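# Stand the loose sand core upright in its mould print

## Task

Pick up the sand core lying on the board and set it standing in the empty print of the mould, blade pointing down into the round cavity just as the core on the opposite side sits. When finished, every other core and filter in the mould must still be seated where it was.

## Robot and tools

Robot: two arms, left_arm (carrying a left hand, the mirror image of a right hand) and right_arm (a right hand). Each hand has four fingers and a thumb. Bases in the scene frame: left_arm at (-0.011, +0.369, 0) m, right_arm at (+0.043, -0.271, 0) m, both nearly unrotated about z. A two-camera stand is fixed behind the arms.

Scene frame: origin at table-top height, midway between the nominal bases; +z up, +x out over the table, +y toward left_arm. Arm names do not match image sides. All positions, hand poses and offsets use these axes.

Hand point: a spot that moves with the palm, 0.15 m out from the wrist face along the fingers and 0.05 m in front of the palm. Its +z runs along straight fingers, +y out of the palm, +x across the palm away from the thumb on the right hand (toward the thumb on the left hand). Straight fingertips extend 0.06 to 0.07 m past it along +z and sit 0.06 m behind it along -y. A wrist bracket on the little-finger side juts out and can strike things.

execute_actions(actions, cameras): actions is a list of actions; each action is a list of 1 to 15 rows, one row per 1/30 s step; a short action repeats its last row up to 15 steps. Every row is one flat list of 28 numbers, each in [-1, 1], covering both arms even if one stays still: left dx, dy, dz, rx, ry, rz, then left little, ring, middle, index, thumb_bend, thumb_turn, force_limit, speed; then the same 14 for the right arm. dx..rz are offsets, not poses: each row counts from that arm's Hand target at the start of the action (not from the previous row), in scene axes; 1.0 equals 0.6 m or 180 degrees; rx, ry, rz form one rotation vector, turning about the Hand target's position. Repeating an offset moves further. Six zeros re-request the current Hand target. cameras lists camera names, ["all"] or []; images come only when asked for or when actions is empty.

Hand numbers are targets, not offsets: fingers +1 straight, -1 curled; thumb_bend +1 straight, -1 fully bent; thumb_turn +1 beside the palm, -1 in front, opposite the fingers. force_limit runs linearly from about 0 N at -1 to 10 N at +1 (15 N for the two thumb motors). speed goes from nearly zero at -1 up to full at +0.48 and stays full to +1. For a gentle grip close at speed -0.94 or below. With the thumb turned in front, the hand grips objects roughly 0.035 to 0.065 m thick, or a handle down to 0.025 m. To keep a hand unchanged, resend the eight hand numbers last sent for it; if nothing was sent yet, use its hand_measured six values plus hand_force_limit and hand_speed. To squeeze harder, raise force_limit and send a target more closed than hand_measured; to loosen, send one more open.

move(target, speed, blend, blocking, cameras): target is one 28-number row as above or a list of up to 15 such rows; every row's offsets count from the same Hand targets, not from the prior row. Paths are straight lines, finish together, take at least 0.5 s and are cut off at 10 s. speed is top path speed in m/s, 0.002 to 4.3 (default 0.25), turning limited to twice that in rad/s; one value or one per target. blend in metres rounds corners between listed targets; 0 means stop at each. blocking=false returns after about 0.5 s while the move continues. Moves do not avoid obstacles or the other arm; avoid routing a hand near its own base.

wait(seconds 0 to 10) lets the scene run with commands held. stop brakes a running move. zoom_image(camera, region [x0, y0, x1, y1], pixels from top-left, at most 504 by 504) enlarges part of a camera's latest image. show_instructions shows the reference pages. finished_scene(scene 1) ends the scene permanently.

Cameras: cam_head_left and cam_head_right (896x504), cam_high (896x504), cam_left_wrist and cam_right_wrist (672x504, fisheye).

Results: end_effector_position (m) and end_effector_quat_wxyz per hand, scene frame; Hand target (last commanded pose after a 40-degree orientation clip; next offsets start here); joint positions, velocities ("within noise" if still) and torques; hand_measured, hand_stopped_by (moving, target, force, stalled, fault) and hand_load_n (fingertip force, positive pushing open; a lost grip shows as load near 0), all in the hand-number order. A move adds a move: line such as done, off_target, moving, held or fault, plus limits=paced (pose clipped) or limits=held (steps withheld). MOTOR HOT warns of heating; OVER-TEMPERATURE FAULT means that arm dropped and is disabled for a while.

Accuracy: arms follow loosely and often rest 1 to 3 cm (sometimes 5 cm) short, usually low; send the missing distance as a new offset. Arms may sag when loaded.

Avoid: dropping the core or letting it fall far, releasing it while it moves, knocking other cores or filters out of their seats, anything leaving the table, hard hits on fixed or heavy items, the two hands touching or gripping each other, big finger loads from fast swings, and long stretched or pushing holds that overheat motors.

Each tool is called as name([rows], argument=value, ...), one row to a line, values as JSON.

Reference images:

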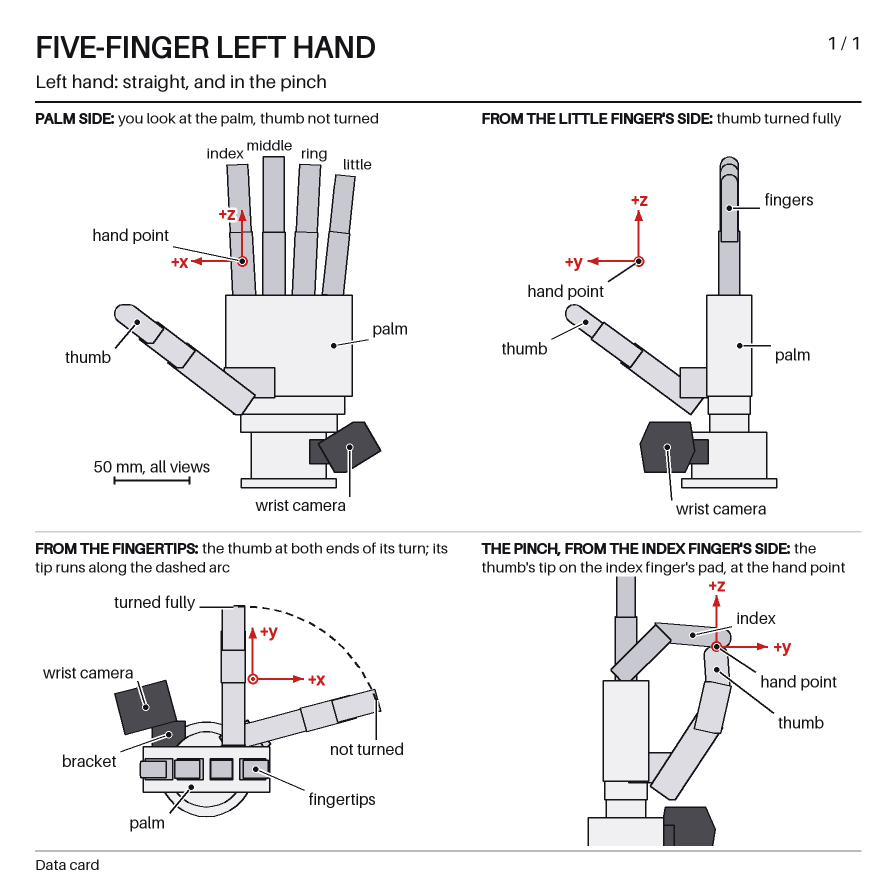

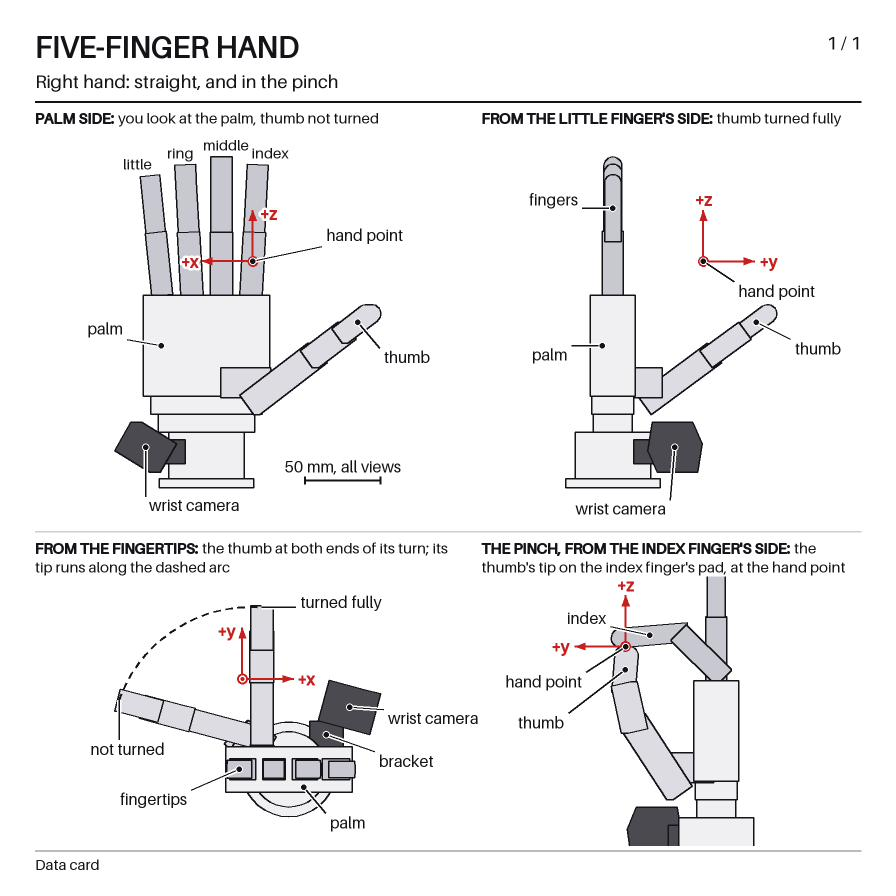

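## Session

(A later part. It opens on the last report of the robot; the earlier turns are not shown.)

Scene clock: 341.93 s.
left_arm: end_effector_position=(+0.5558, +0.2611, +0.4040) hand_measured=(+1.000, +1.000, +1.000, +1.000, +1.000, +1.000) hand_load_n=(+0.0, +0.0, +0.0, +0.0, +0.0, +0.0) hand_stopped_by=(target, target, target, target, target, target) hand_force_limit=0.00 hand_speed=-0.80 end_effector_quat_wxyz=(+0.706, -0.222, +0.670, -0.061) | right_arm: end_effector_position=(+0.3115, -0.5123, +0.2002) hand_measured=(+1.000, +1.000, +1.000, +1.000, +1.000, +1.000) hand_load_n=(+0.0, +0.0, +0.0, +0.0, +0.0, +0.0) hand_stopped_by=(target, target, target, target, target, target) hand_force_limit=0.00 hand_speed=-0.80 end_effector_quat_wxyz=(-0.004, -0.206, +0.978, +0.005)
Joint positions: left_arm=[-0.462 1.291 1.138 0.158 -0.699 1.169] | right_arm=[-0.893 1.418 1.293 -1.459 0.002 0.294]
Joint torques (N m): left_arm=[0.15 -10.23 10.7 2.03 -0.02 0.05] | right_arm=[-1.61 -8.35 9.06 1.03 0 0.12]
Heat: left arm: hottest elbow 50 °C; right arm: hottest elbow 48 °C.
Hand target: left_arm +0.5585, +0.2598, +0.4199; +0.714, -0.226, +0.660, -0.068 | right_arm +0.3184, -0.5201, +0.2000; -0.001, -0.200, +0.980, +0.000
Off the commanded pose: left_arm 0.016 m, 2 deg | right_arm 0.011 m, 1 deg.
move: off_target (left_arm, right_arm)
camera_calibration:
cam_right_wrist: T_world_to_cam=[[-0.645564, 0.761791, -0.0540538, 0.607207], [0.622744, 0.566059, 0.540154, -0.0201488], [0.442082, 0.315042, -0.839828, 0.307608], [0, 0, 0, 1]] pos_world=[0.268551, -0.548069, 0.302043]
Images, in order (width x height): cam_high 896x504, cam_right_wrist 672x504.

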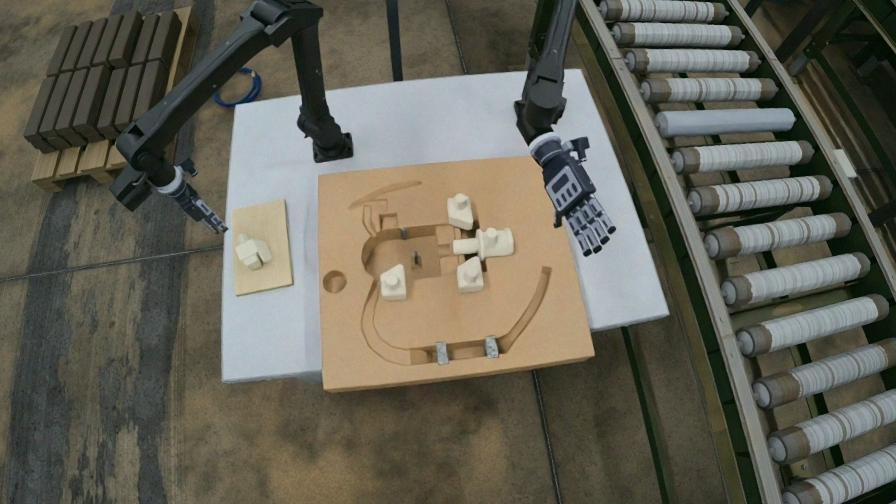

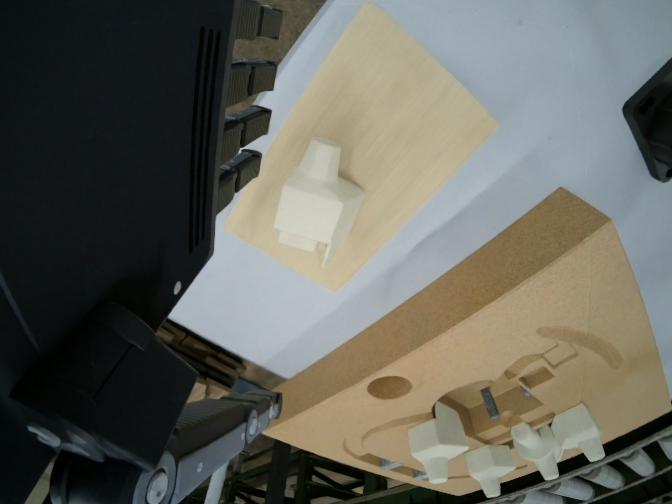

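move(target=[0,0,0,0,0,0,1,1,1,1,1,1,0,-0.8,0.0155,0.0057,-0.18,0,0,0,1,1,1,1,1,1,0,-0.8], speed=0.15, cameras=["cam_right_wrist","cam_high"])

zoom_image(camera="cam_high", region=[180, 190, 320, 310])

Scene clock: 356.50 s.
left_arm: end_effector_position=(+0.5558, +0.2611, +0.4040) hand_measured=(+1.000, +1.000, +1.000, +1.000, +1.000, +1.000) hand_load_n=(+0.0, +0.0, +0.0, +0.0, +0.0, +0.0) hand_stopped_by=(target, target, target, target, target, target) hand_force_limit=0.00 hand_speed=-0.80 end_effector_quat_wxyz=(+0.706, -0.222, +0.670, -0.061) | right_arm: end_effector_position=(+0.3219, -0.5182, +0.0974) hand_measured=(+1.000, +1.000, +1.000, +1.000, +1.000, +1.000) hand_load_n=(+0.0, +0.0, +0.5, +0.0, +0.0, +0.0) hand_stopped_by=(target, target, target, target, target, target) hand_force_limit=0.00 hand_speed=-0.80 end_effector_quat_wxyz=(+0.000, -0.199, +0.980, -0.001)
Joint positions: left_arm=[-0.462 1.291 1.138 0.158 -0.699 1.169] | right_arm=[-0.885 1.504 1.109 -1.174 0.002 0.317]
Joint torques (N m): left_arm=[0.26 -10.46 10.7 2.17 -0.04 0.06] | right_arm=[-0.62 -9.41 7.02 1.13 0.01 0.09]
Heat: left arm: hottest elbow 50 °C; right arm: hottest elbow 47 °C.
Hand target: left_arm +0.5585, +0.2598, +0.4199; +0.714, -0.226, +0.660, -0.068 | right_arm +0.3278, -0.5167, +0.0921; -0.001, -0.200, +0.980, +0.000
Off the commanded pose: left_arm 0.016 m, 2 deg | right_arm 0.008 m, 0 deg.
move: off_target (left_arm)
camera_calibration:
cam_right_wrist: T_world_to_cam=[[-0.633933, 0.770338, -0.0686157, 0.614976], [0.625812, 0.563073, 0.53973, 0.0297974], [0.45441, 0.299212, -0.839037, 0.20634], [0, 0, 0, 1]] pos_world=[0.277443, -0.552257, 0.199241]
Images, in order (width x height): cam_high 896x504, cam_right_wrist 672x504.

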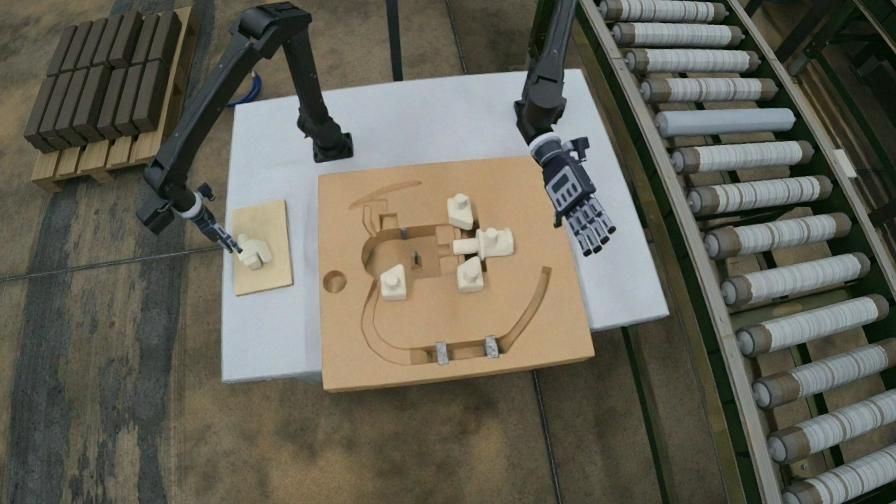

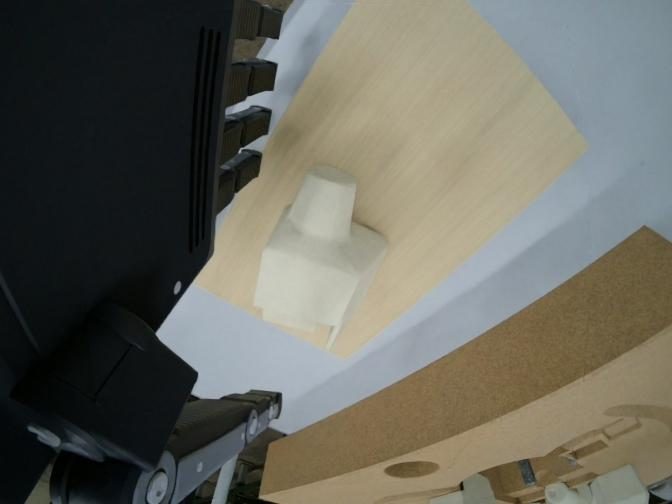

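Scaled by 3.600 from the camera's 896x504 image, which has a finer 1280x720 frame.

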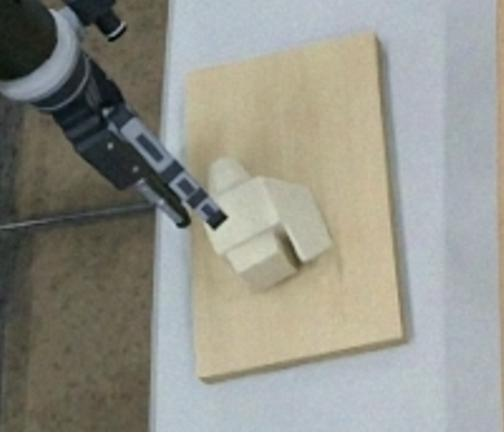

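move([
  [0,0,0,0,0,0,1,1,1,1,1,1,0,-0.8,-0.011,0.0387,-0.0167,0,0,0,1,1,1,1,1,1,0,-0.8],
  [0,0,0,0,0,0,1,1,1,1,1,1,0,-0.8,0.0138,0.0848,-0.0167,0,0,-0.1667,1,1,1,1,1,1,0,-0.8],
], speed=0.06, blend=0.005, cameras=["cam_right_wrist","cam_high"])

zoom_image(camera="cam_high", region=[180, 190, 320, 310])

Scene clock: 371.07 s.
left_arm: end_effector_position=(+0.5558, +0.2611, +0.4040) hand_measured=(+1.000, +1.000, +1.000, +1.000, +1.000, +1.000) hand_load_n=(+0.0, +0.0, +0.0, +0.0, +0.0, +0.0) hand_stopped_by=(target, target, target, target, target, target) hand_force_limit=0.00 hand_speed=-0.80 end_effector_quat_wxyz=(+0.706, -0.222, +0.670, -0.061) | right_arm: end_effector_position=(+0.3367, -0.4816, +0.0873) hand_measured=(+1.000, +1.000, +1.000, +1.000, +1.000, +1.000) hand_load_n=(+0.0, +0.0, +0.5, +0.0, +0.0, +0.0) hand_stopped_by=(target, target, target, target, target, target) hand_force_limit=0.00 hand_speed=-0.80 end_effector_quat_wxyz=(+0.006, +0.067, +0.998, -0.013)
Joint positions: left_arm=[-0.462 1.291 1.138 0.158 -0.699 1.169] | right_arm=[-0.832 1.374 0.945 -1.116 0.011 0.905]
Joint torques (N m): left_arm=[0.38 -10.99 10.61 2.03 -0.07 0.04] | right_arm=[0.32 -8.35 5.46 0.54 -0.42 0.07]
Heat: left arm: hottest elbow 50 °C; right arm: hottest elbow 45 °C.
Hand target: left_arm +0.5585, +0.2598, +0.4199; +0.714, -0.226, +0.660, -0.068 | right_arm +0.3362, -0.4658, +0.0821; -0.001, +0.060, +0.998, +0.000
Off the commanded pose: left_arm 0.016 m, 2 deg | right_arm 0.017 m, 2 deg.
move: off_target (left_arm, right_arm)
camera_calibration:
cam_right_wrist: T_world_to_cam=[[-0.150891, 0.984074, -0.0939686, 0.53804], [0.819283, 0.177681, 0.545164, -0.245815], [0.553179, 0.0052736, -0.833046, 0.0047705], [0, 0, 0, 1]] pos_world=[0.279939, -0.48582, 0.188543]
Images, in order (width x height): cam_high 896x504, cam_right_wrist 672x504.

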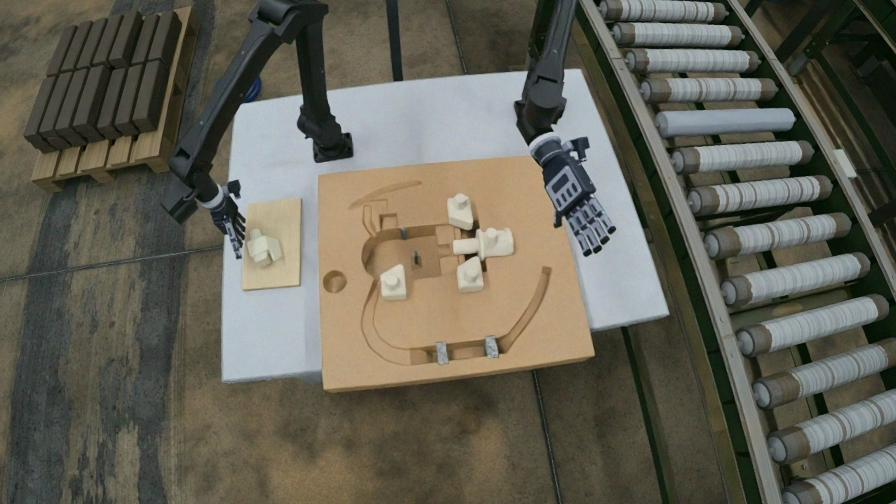

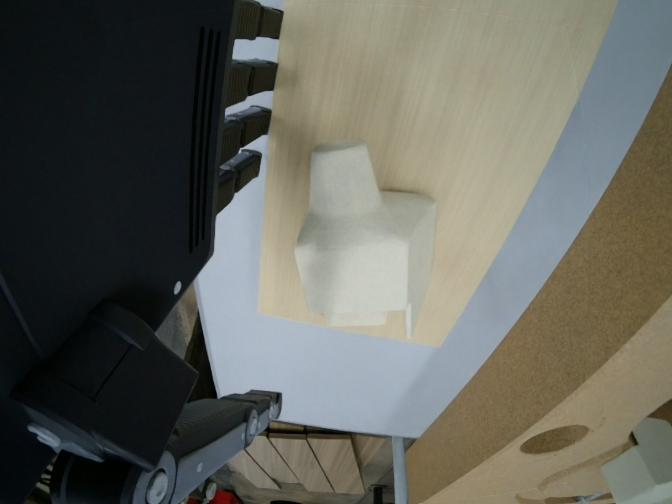

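Scaled by 3.600 from the camera's 896x504 image, which has a finer 1280x720 frame.

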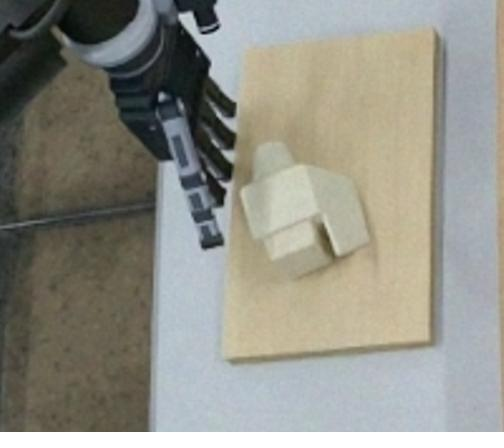

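zoom_image(camera="cam_right_wrist", region=[200, 100, 460, 350])

Scaled by 1.938 from the camera's 672x504 image, which has a finer 960x720 frame.

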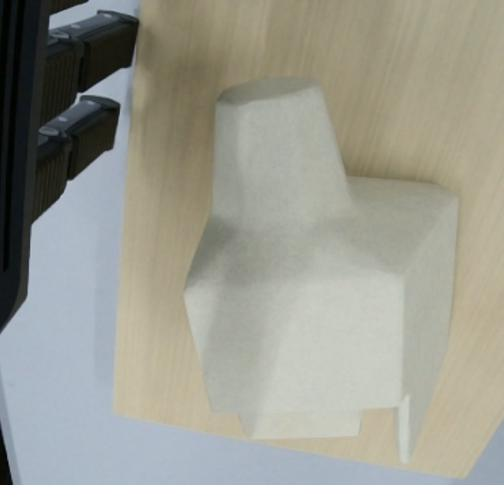

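move([
  [0,0,0,0,0,0,1,1,1,1,1,1,0,-0.8,0,-0.0167,0.03,0,0,0,1,1,1,1,1,1,0,-0.8],
  [0,0,0,0,0,0,1,1,1,1,1,1,0,-0.8,-0.0028,0.0262,0.03,0,0,0,1,1,1,1,1,1,0,-0.8],
  [0,0,0,0,0,0,1,1,1,1,1,1,0,-0.8,0.015,0.0782,0.03,0,0,-0.128,1,1,1,1,1,1,0,-0.8],
], speed=0.06, blend=[0,0.005,0], cameras=["cam_right_wrist","cam_high"])

zoom_image(camera="cam_high", region=[180, 190, 320, 310])

zoom_image(camera="cam_right_wrist", region=[200, 80, 500, 360])

Scene clock: 401.77 s.
left_arm: end_effector_position=(+0.5558, +0.2611, +0.4040) hand_measured=(+1.000, +1.000, +1.000, +1.000, +1.000, +1.000) hand_load_n=(+0.0, +0.5, +0.0, +0.0, +0.0, +0.0) hand_stopped_by=(target, target, target, target, target, target) hand_force_limit=0.00 hand_speed=-0.80 end_effector_quat_wxyz=(+0.706, -0.222, +0.670, -0.061) | right_arm: end_effector_position=(+0.3449, -0.4257, +0.0974) hand_measured=(+1.000, +1.000, +1.000, +1.000, +1.000, +1.000) hand_load_n=(+0.0, +0.0, +0.0, +0.0, +0.0, +0.0) hand_stopped_by=(target, target, target, target, target, target) hand_force_limit=0.00 hand_speed=-0.80 end_effector_quat_wxyz=(-0.001, +0.260, +0.965, -0.002)
Joint positions: left_arm=[-0.462 1.291 1.138 0.158 -0.699 1.169] | right_arm=[-0.692 1.225 0.838 -1.184 0.004 1.438]
Joint torques (N m): left_arm=[0.79 -10.29 10.65 2.09 -0.04 0.07] | right_arm=[-0.26 -7.47 6.87 0.34 -0.14 0.1]
Heat: left arm: hottest elbow 51 °C; right arm: hottest elbow 41 °C.
Hand target: left_arm +0.5585, +0.2598, +0.4199; +0.714, -0.226, +0.660, -0.068 | right_arm +0.3451, -0.4189, +0.1001; -0.001, +0.258, +0.966, +0.000
Off the commanded pose: left_arm 0.016 m, 2 deg | right_arm 0.007 m, 0 deg.
move: off_target (left_arm)
camera_calibration:
cam_right_wrist: T_world_to_cam=[[0.236748, 0.969049, -0.0699564, 0.342761], [0.825945, -0.162823, 0.539726, -0.414659], [0.51163, -0.185559, -0.838929, -0.0579777], [0, 0, 0, 1]] pos_world=[0.291001, -0.410427, 0.199141]
Images, in order (width x height): cam_high 896x504, cam_right_wrist 672x504.

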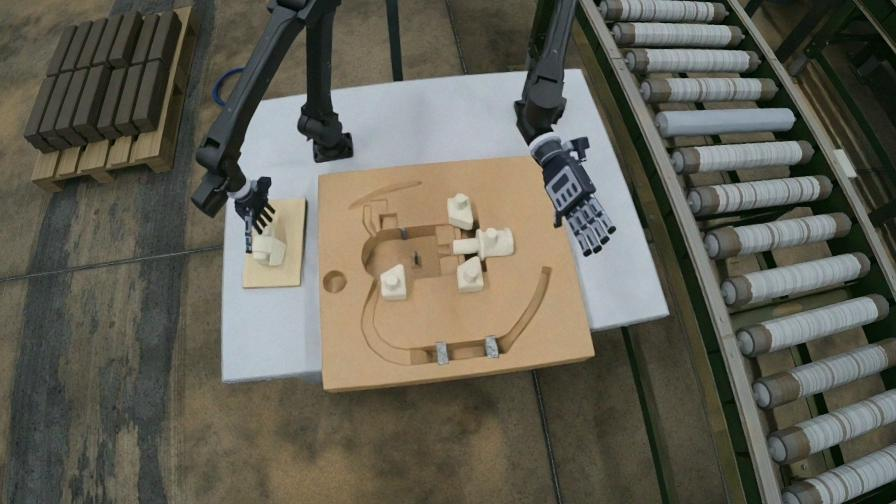

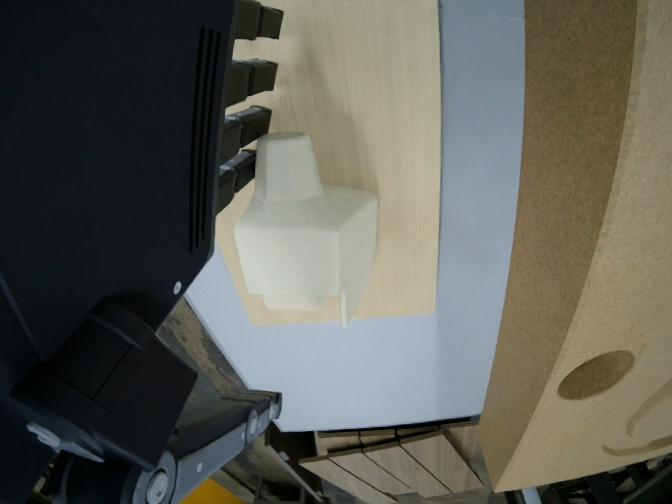

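Scaled by 3.600 from the camera's 896x504 image, which has a finer 1280x720 frame.

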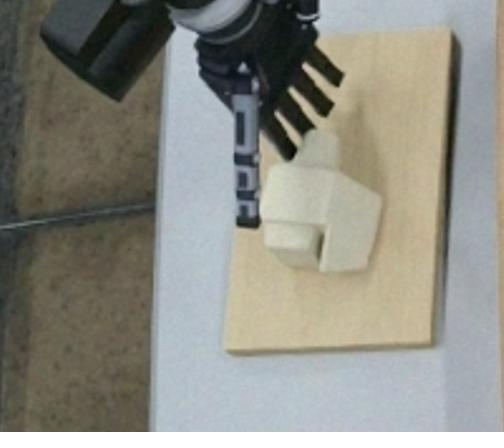

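Scaled by 1.680 from the camera's 672x504 image, which has a finer 960x720 frame.

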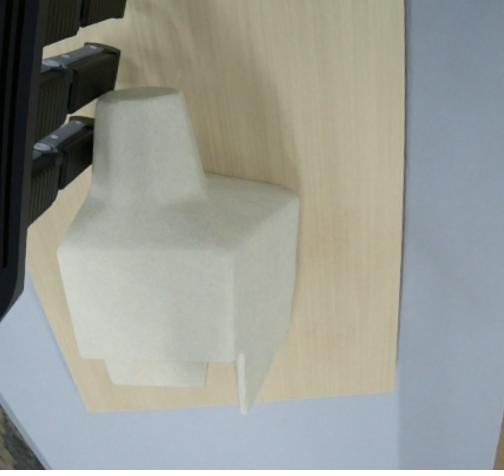

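move(target=[0,0,0,0,0,0,1,1,1,1,1,1,0,-0.8,0.035,0.0188,0.005,0,0,-0.139,1,1,1,1,1,1,0,-0.8], speed=0.06, cameras=["cam_right_wrist","cam_high"])

zoom_image(camera="cam_high", region=[180, 190, 320, 310])

zoom_image(camera="cam_right_wrist", region=[200, 80, 500, 360])

Scene clock: 420.23 s.
left_arm: end_effector_position=(+0.5558, +0.2611, +0.4040) hand_measured=(+1.000, +1.000, +1.000, +1.000, +1.000, +1.000) hand_load_n=(+0.0, +0.0, +0.0, +0.0, +0.0, +0.0) hand_stopped_by=(target, target, target, target, target, target) hand_force_limit=0.00 hand_speed=-0.80 end_effector_quat_wxyz=(+0.706, -0.222, +0.670, -0.061) | right_arm: end_effector_position=(+0.3656, -0.4135, +0.0995) hand_measured=(+1.000, +1.000, +1.000, +1.000, +1.000, +1.000) hand_load_n=(+0.0, +0.0, +0.0, +0.0, +0.0, +0.0) hand_stopped_by=(target, target, target, target, target, target) hand_force_limit=0.00 hand_speed=-0.80 end_effector_quat_wxyz=(-0.003, +0.463, +0.886, -0.001)
Joint positions: left_arm=[-0.462 1.291 1.138 0.158 -0.699 1.169] | right_arm=[-0.564 1.186 0.814 -1.203 0.003 2.002]
Joint torques (N m): left_arm=[0.15 -10.4 10.82 2.07 -0.04 0.07] | right_arm=[-0.15 -7.24 7.04 0.43 -0.16 0.11]
Heat: left arm: hottest elbow 51 °C; right arm: hottest elbow 40 °C.
Hand target: left_arm +0.5585, +0.2598, +0.4199; +0.714, -0.226, +0.660, -0.068 | right_arm +0.3661, -0.4075, +0.1030; -0.001, +0.461, +0.887, +0.000
Off the commanded pose: left_arm 0.016 m, 2 deg | right_arm 0.007 m, 0 deg.
move: off_target (left_arm)
camera_calibration:
cam_right_wrist: T_world_to_cam=[[0.623968, 0.778263, -0.0705051, 0.105817], [0.681174, -0.497466, 0.537149, -0.51607], [0.382969, -0.38319, -0.840535, -0.0990179], [0, 0, 0, 1]] pos_world=[0.323428, -0.377023, 0.201439]
Images, in order (width x height): cam_high 896x504, cam_right_wrist 672x504.

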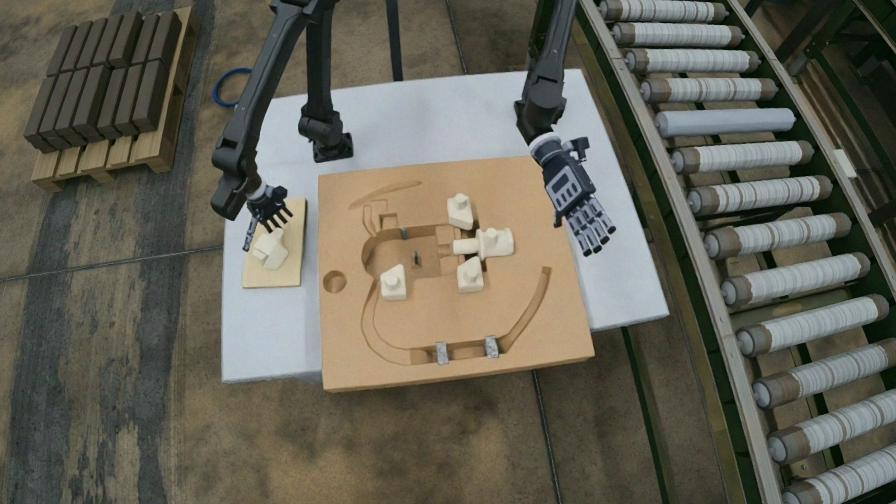

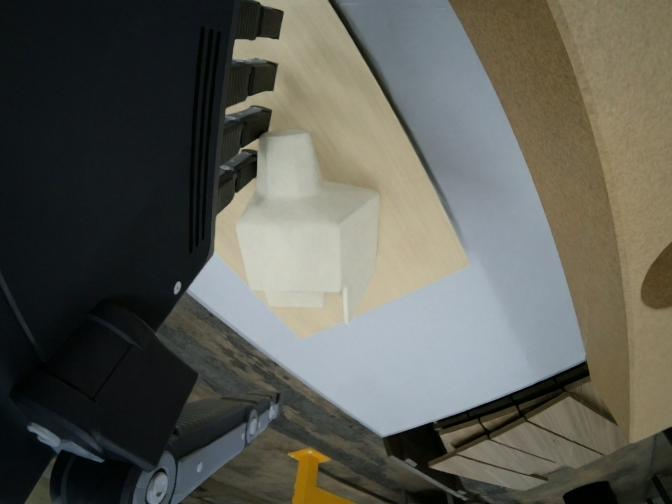

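Scaled by 3.600 from the camera's 896x504 image, which has a finer 1280x720 frame.

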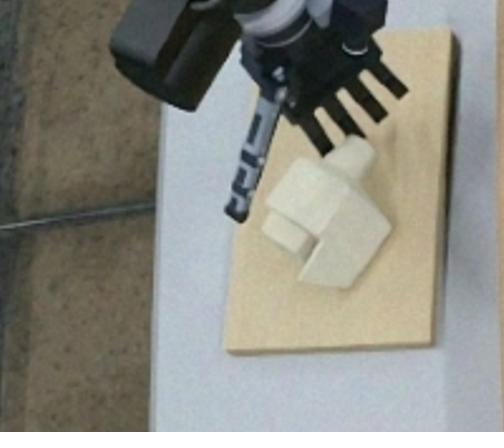

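Scaled by 1.680 from the camera's 672x504 image, which has a finer 960x720 frame.

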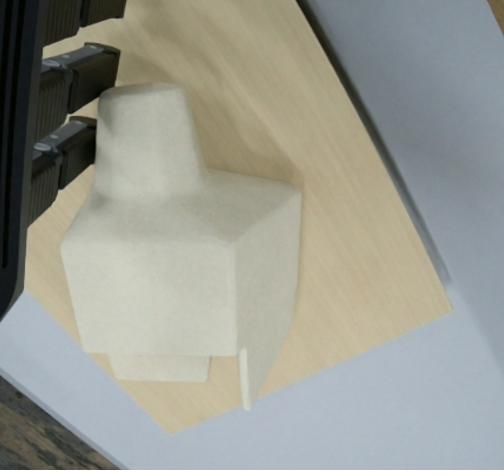

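move([
  [0,0,0,0,0,0,1,1,1,1,1,1,0,-0.8,0.0245,0.0452,0.0,0,0,0,1,1,1,1,1,1,0,-0.8],
  [0,0,0,0,0,0,1,1,1,1,1,1,0,-0.8,0.0408,0.0575,0.0,0,0,0,1,1,1,1,1,1,0,-0.8],
], speed=0.06, blend=[0.005,0], cameras=["cam_right_wrist","cam_high"])

zoom_image(camera="cam_high", region=[180, 190, 320, 310])

zoom_image(camera="cam_right_wrist", region=[200, 80, 500, 360])

Scene clock: 431.90 s.
left_arm: end_effector_position=(+0.5558, +0.2611, +0.4040) hand_measured=(+1.000, +1.000, +1.000, +1.000, +1.000, +1.000) hand_load_n=(+0.0, +0.0, +0.0, +0.0, +0.0, +0.0) hand_stopped_by=(target, target, target, target, target, target) hand_force_limit=0.00 hand_speed=-0.80 end_effector_quat_wxyz=(+0.706, -0.222, +0.670, -0.061) | right_arm: end_effector_position=(+0.3826, -0.3771, +0.1000) hand_measured=(+1.000, +1.000, +1.000, +1.000, +1.000, +1.000) hand_load_n=(+0.0, +0.0, +0.0, +0.0, -0.5, +0.0) hand_stopped_by=(target, target, target, target, target, target) hand_force_limit=0.00 hand_speed=-0.80 end_effector_quat_wxyz=(-0.003, +0.451, +0.893, +0.006)
Joint positions: left_arm=[-0.462 1.291 1.138 0.158 -0.699 1.169] | right_arm=[-0.444 1.186 0.814 -1.204 -0.012 2.093]
Joint torques (N m): left_arm=[0.56 -10.23 10.74 2.13 -0.02 0.06] | right_arm=[-0.32 -4.95 8.42 0.79 -0.3 0.06]
Heat: left arm: hottest elbow 51 °C; right arm: hottest elbow 40 °C.
Hand target: left_arm +0.5585, +0.2598, +0.4199; +0.714, -0.226, +0.660, -0.068 | right_arm +0.3906, -0.3731, +0.1030; -0.001, +0.461, +0.887, +0.000
Off the commanded pose: left_arm 0.016 m, 2 deg | right_arm 0.009 m, 2 deg.
joint sent to its limit (right arm) — joint 6 (wrist roll), upper limit. The joint targets still meet the commanded pose.
move: off_target (left_arm)
camera_calibration:
cam_right_wrist: T_world_to_cam=[[0.601831, 0.796635, -0.0563226, 0.0808402], [0.692161, -0.485122, 0.534387, -0.509173], [0.398388, -0.360595, -0.843361, -0.088231], [0, 0, 0, 1]] pos_world=[0.338928, -0.343227, 0.202238]
Images, in order (width x height): cam_high 896x504, cam_right_wrist 672x504.

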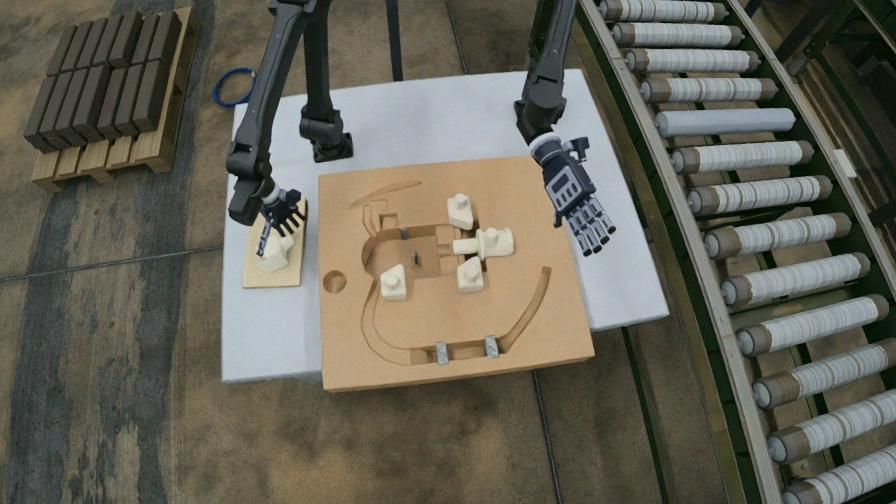

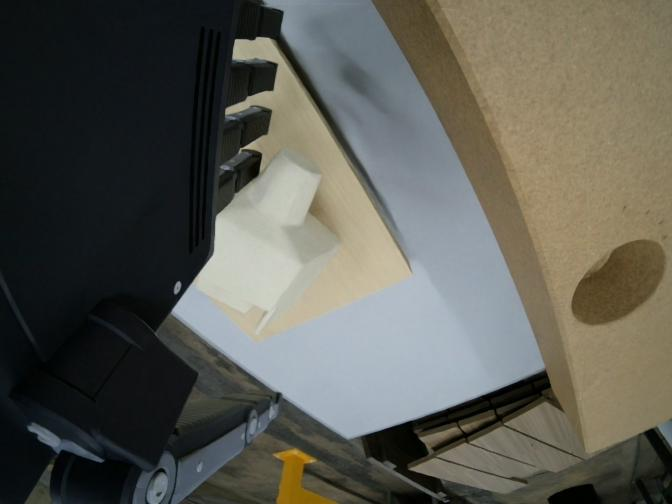

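Scaled by 3.600 from the camera's 896x504 image, which has a finer 1280x720 frame.

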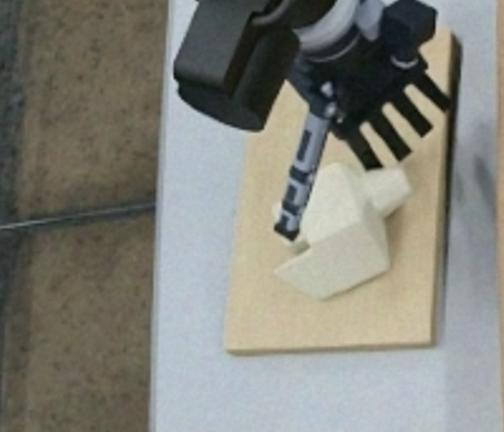

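Scaled by 1.680 from the camera's 672x504 image, which has a finer 960x720 frame.

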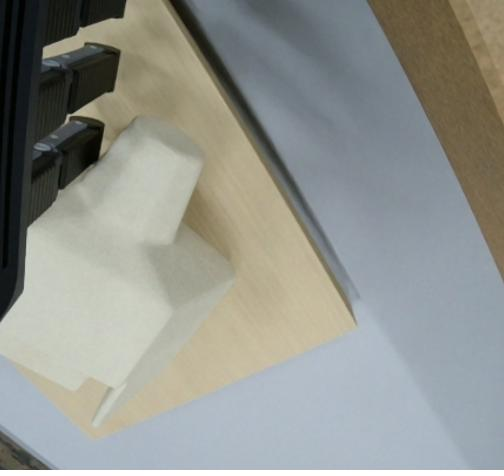

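move([
  [0,0,0,0,0,0,1,1,1,1,1,1,0,-0.8,-0.02,-0.01,0.1667,0,0,0,1,1,1,1,1,1,0,-0.8],
  [0,0,0,0,0,0,1,1,1,1,1,1,0,-0.8,-0.076,-0.078,0.195,0,0,0.861,1,1,1,1,1,1,0,-0.8],
], speed=0.35, blend=[0.02,0], cameras=["cam_right_wrist"])

Scene clock: 497.53 s.
left_arm: end_effector_position=(+0.5558, +0.2611, +0.4040) hand_measured=(+1.000, +1.000, +1.000, +1.000, +1.000, +1.000) hand_load_n=(+0.0, +0.0, +0.0, +0.0, +0.0, +0.0) hand_stopped_by=(target, target, target, target, target, target) hand_force_limit=0.00 hand_speed=-0.80 end_effector_quat_wxyz=(+0.706, -0.222, +0.670, -0.061) | right_arm: end_effector_position=(+0.3341, -0.4180, +0.2120) hand_measured=(+1.000, +1.000, +1.000, +1.000, +1.000, +1.000) hand_load_n=(+0.0, +0.0, +0.0, +0.0, +0.0, +0.0) hand_stopped_by=(target, target, target, target, target, target) hand_force_limit=0.00 hand_speed=-0.80 end_effector_quat_wxyz=(+0.003, +0.759, -0.651, -0.005)
Joint positions: left_arm=[-0.462 1.291 1.138 0.158 -0.699 1.169] | right_arm=[-0.472 1.377 1.283 -1.487 0.003 -0.594]
Joint torques (N m): left_arm=[0.73 -10.75 10.67 1.94 -0.04 0.04] | right_arm=[-1.08 -8.06 10.73 0.25 -0.05 -0.13]
Heat: left arm: hottest elbow 52 °C; right arm: hottest elbow 44 °C.
Hand target: left_arm +0.5585, +0.2598, +0.4199; +0.714, -0.226, +0.660, -0.068 | right_arm +0.3449, -0.4198, +0.2200; +0.001, +0.766, -0.642, +0.001
Off the commanded pose: left_arm 0.016 m, 2 deg | right_arm 0.014 m, 1 deg.
move: off_target (left_arm, right_arm)
camera_calibration:
cam_right_wrist: T_world_to_cam=[[-0.902806, -0.426156, -0.0577298, 0.140801], [-0.385823, 0.743338, 0.546433, 0.315795], [-0.189953, 0.515597, -0.835511, 0.571962], [0, 0, 0, 1]] pos_world=[0.357603, -0.469641, 0.313448]
Images, in order (width x height): cam_right_wrist 672x504.

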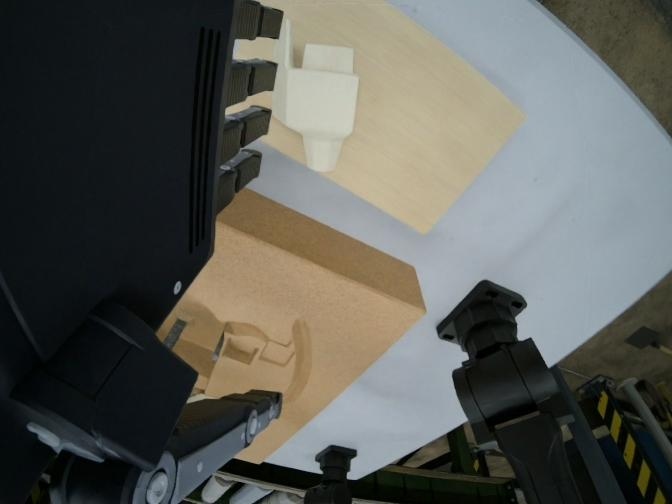

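zoom_image(camera="cam_right_wrist", region=[230, 0, 440, 240])

Scaled by 2.100 from the camera's 672x504 image, which has a finer 960x720 frame.

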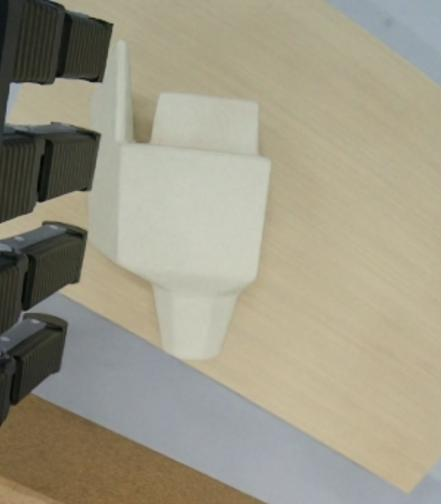

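move([
  [0,0,0,0,0,0,1,1,1,1,1,1,0,-0.8,-0.0012,0.032,-0.09,-0.2439,-0.362,0.3793,1,1,1,1,1,1,0,-0.8],
  [0,0,0,0,0,0,1,1,1,1,1,1,0,-0.8,-0.0012,0.032,-0.09,-0.2439,-0.362,0.3793,1,1,0.34,0.34,0.26,-1,0,0],
], speed=0.3, cameras=["all"])

Scene clock: 519.70 s.
left_arm: end_effector_position=(+0.5558, +0.2611, +0.4040) hand_measured=(+1.000, +1.000, +1.000, +1.000, +1.000, +1.000) hand_load_n=(+0.0, +0.0, +0.0, +0.0, +0.0, +0.0) hand_stopped_by=(target, target, target, target, target, target) hand_force_limit=0.00 hand_speed=-0.80 end_effector_quat_wxyz=(+0.706, -0.222, +0.670, -0.061) | right_arm: end_effector_position=(+0.3438, -0.3961, +0.1619) hand_measured=(+1.000, +1.000, +0.340, +0.340, +0.260, -1.000) hand_load_n=(+0.0, +0.0, +0.0, +0.0, +0.0, +0.5) hand_stopped_by=(target, target, target, target, target, target) hand_force_limit=0.00 hand_speed=0.00 end_effector_quat_wxyz=(-0.072, +0.807, -0.002, +0.586)
Joint positions: left_arm=[-0.462 1.291 1.138 0.158 -0.699 1.169] | right_arm=[-0.668 0.437 0.264 -0.239 -0.713 -1.725]
Joint torques (N m): left_arm=[0.32 -10.4 10.62 2.15 -0.02 0.04] | right_arm=[-2.61 1.08 8.76 2.8 -0.3 -0.17]
Heat: left arm: hottest elbow 52 °C; right arm: hottest elbow 48 °C.
Hand target: left_arm +0.5585, +0.2598, +0.4199; +0.714, -0.226, +0.660, -0.068 | right_arm +0.3443, -0.4007, +0.1661; -0.062, +0.803, +0.001, +0.593
Off the commanded pose: left_arm 0.016 m, 2 deg | right_arm 0.006 m, 1 deg.
move: off_target (left_arm)
camera_calibration:
cam_right_wrist: T_world_to_cam=[[0.229262, -0.963994, 0.13474, -0.477412], [-0.738893, -0.262471, -0.620601, 0.242607], [0.633621, 0.0427219, -0.772463, 0.0399839], [0, 0, 0, 1]] pos_world=[0.263378, -0.398253, 0.245775]

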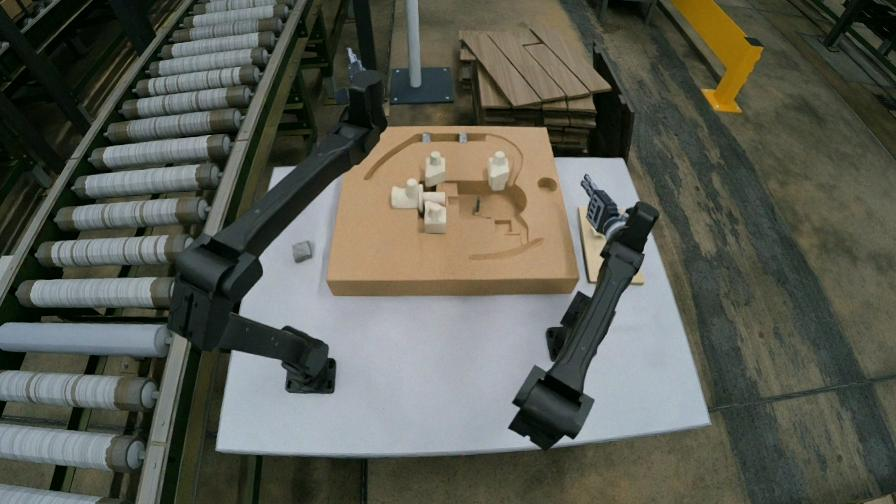

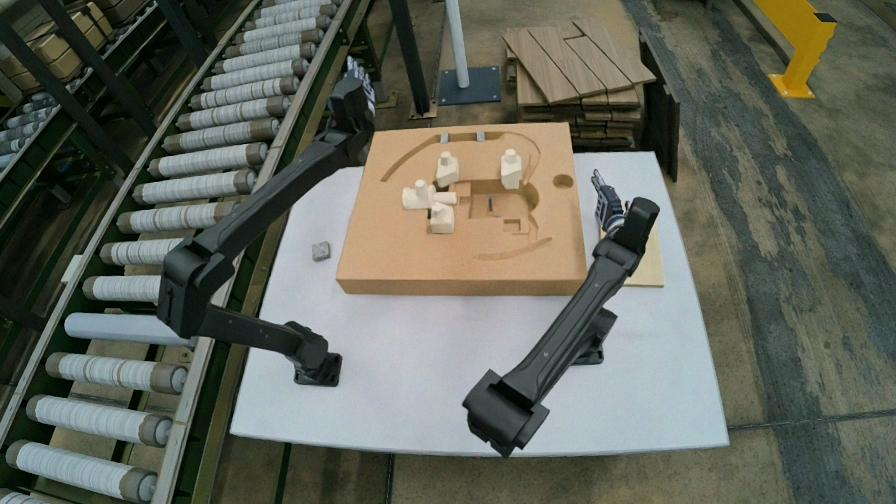

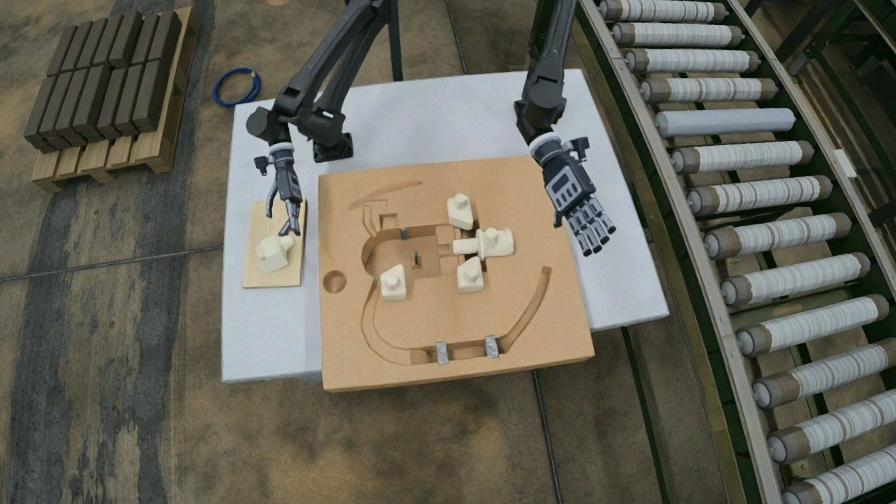

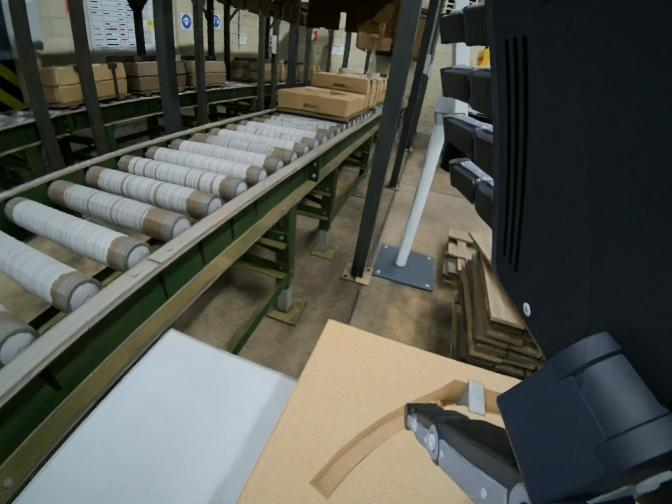

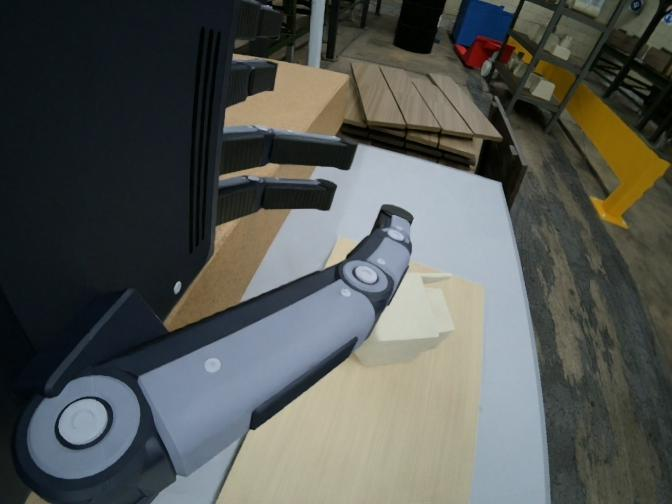

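move([
  [0,0,0,0,0,0,1,1,1,1,1,1,0,-0.8,0,0,0.08,0,0,0,1,1,1,1,0.26,-1,0,0],
  [0,0,0,0,0,0,1,1,1,1,1,1,0,-0.8,-0.2405,0,0.123,0.2809,0.3464,-0.4252,1,1,1,1,0.26,-1,0,0],
  [0,0,0,0,0,0,1,1,1,1,1,1,0,-0.8,-0.37,-0.007,-0.04,0.2809,0.3464,-0.4252,1,1,1,1,0.26,-1,0,0],
], speed=[0.15,0.3,0.25], blend=[0.02,0.02,0], cameras=["cam_right_wrist","cam_high","cam_head_left"])

Scene clock: 554.17 s.
left_arm: end_effector_position=(+0.5558, +0.2611, +0.4040) hand_measured=(+1.000, +1.000, +1.000, +1.000, +1.000, +1.000) hand_load_n=(+0.0, +0.5, +0.0, +0.0, +0.0, +0.0) hand_stopped_by=(target, target, target, target, target, target) hand_force_limit=0.00 hand_speed=-0.80 end_effector_quat_wxyz=(+0.706, -0.222, +0.670, -0.061) | right_arm: end_effector_position=(+0.1211, -0.4009, +0.1412) hand_measured=(+1.000, +1.000, +1.000, +1.000, +0.260, -1.000) hand_load_n=(+0.0, +0.0, +0.0, +0.0, +0.0, +0.0) hand_stopped_by=(target, target, target, target, target, target) hand_force_limit=0.00 hand_speed=0.00 end_effector_quat_wxyz=(+0.000, +0.706, -0.708, -0.011)
Joint positions: left_arm=[-0.462 1.291 1.138 0.158 -0.699 1.169] | right_arm=[-0.89 0.904 0.741 -1.428 0.001 -0.856]
Joint torques (N m): left_arm=[0.91 -10.93 10.63 2.02 -0.04 0.05] | right_arm=[-2.73 -3.08 7.75 1.17 -0.04 -0.13]
Heat: left arm: hottest elbow 52 °C; right arm: hottest elbow 47 °C.
Hand target: left_arm +0.5585, +0.2598, +0.4199; +0.714, -0.226, +0.660, -0.068 | right_arm +0.1223, -0.4048, +0.1420; +0.000, +0.707, -0.707, +0.000
Off the commanded pose: left_arm 0.016 m, 2 deg | right_arm 0.004 m, 1 deg.
move: off_target (left_arm)
camera_calibration:
cam_right_wrist: T_world_to_cam=[[-0.958444, -0.279549, -0.056903, 0.017084], [-0.262847, 0.787792, 0.557042, 0.261076], [-0.110893, 0.54885, -0.828533, 0.466263], [0, 0, 0, 1]] pos_world=[0.136702, -0.456806, 0.241857]
Images, in order (width x height): cam_head_left 896x504, cam_high 896x504, cam_right_wrist 672x504.

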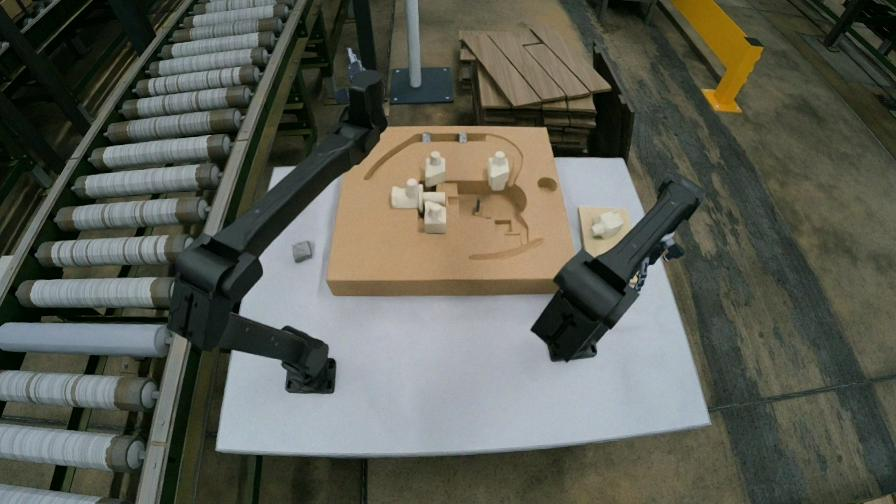

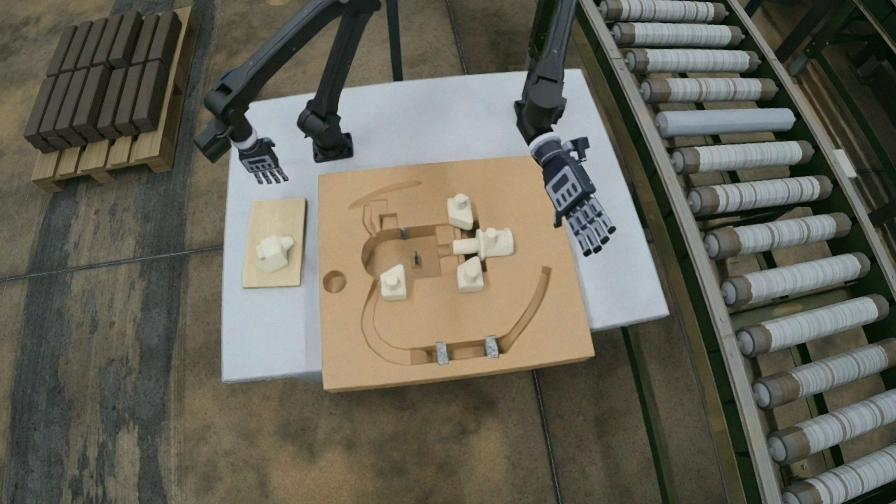

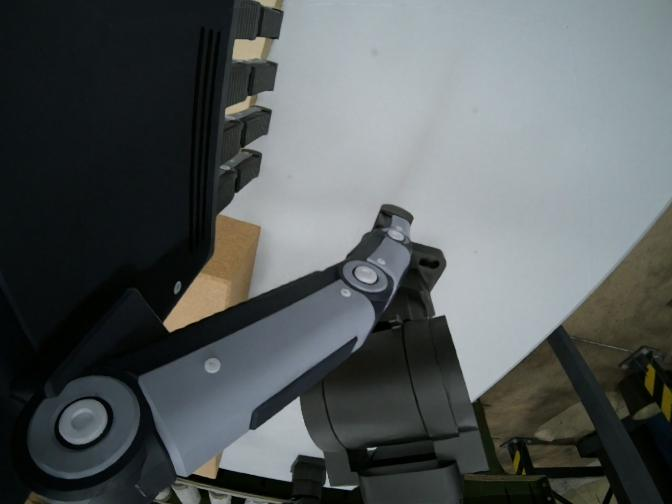

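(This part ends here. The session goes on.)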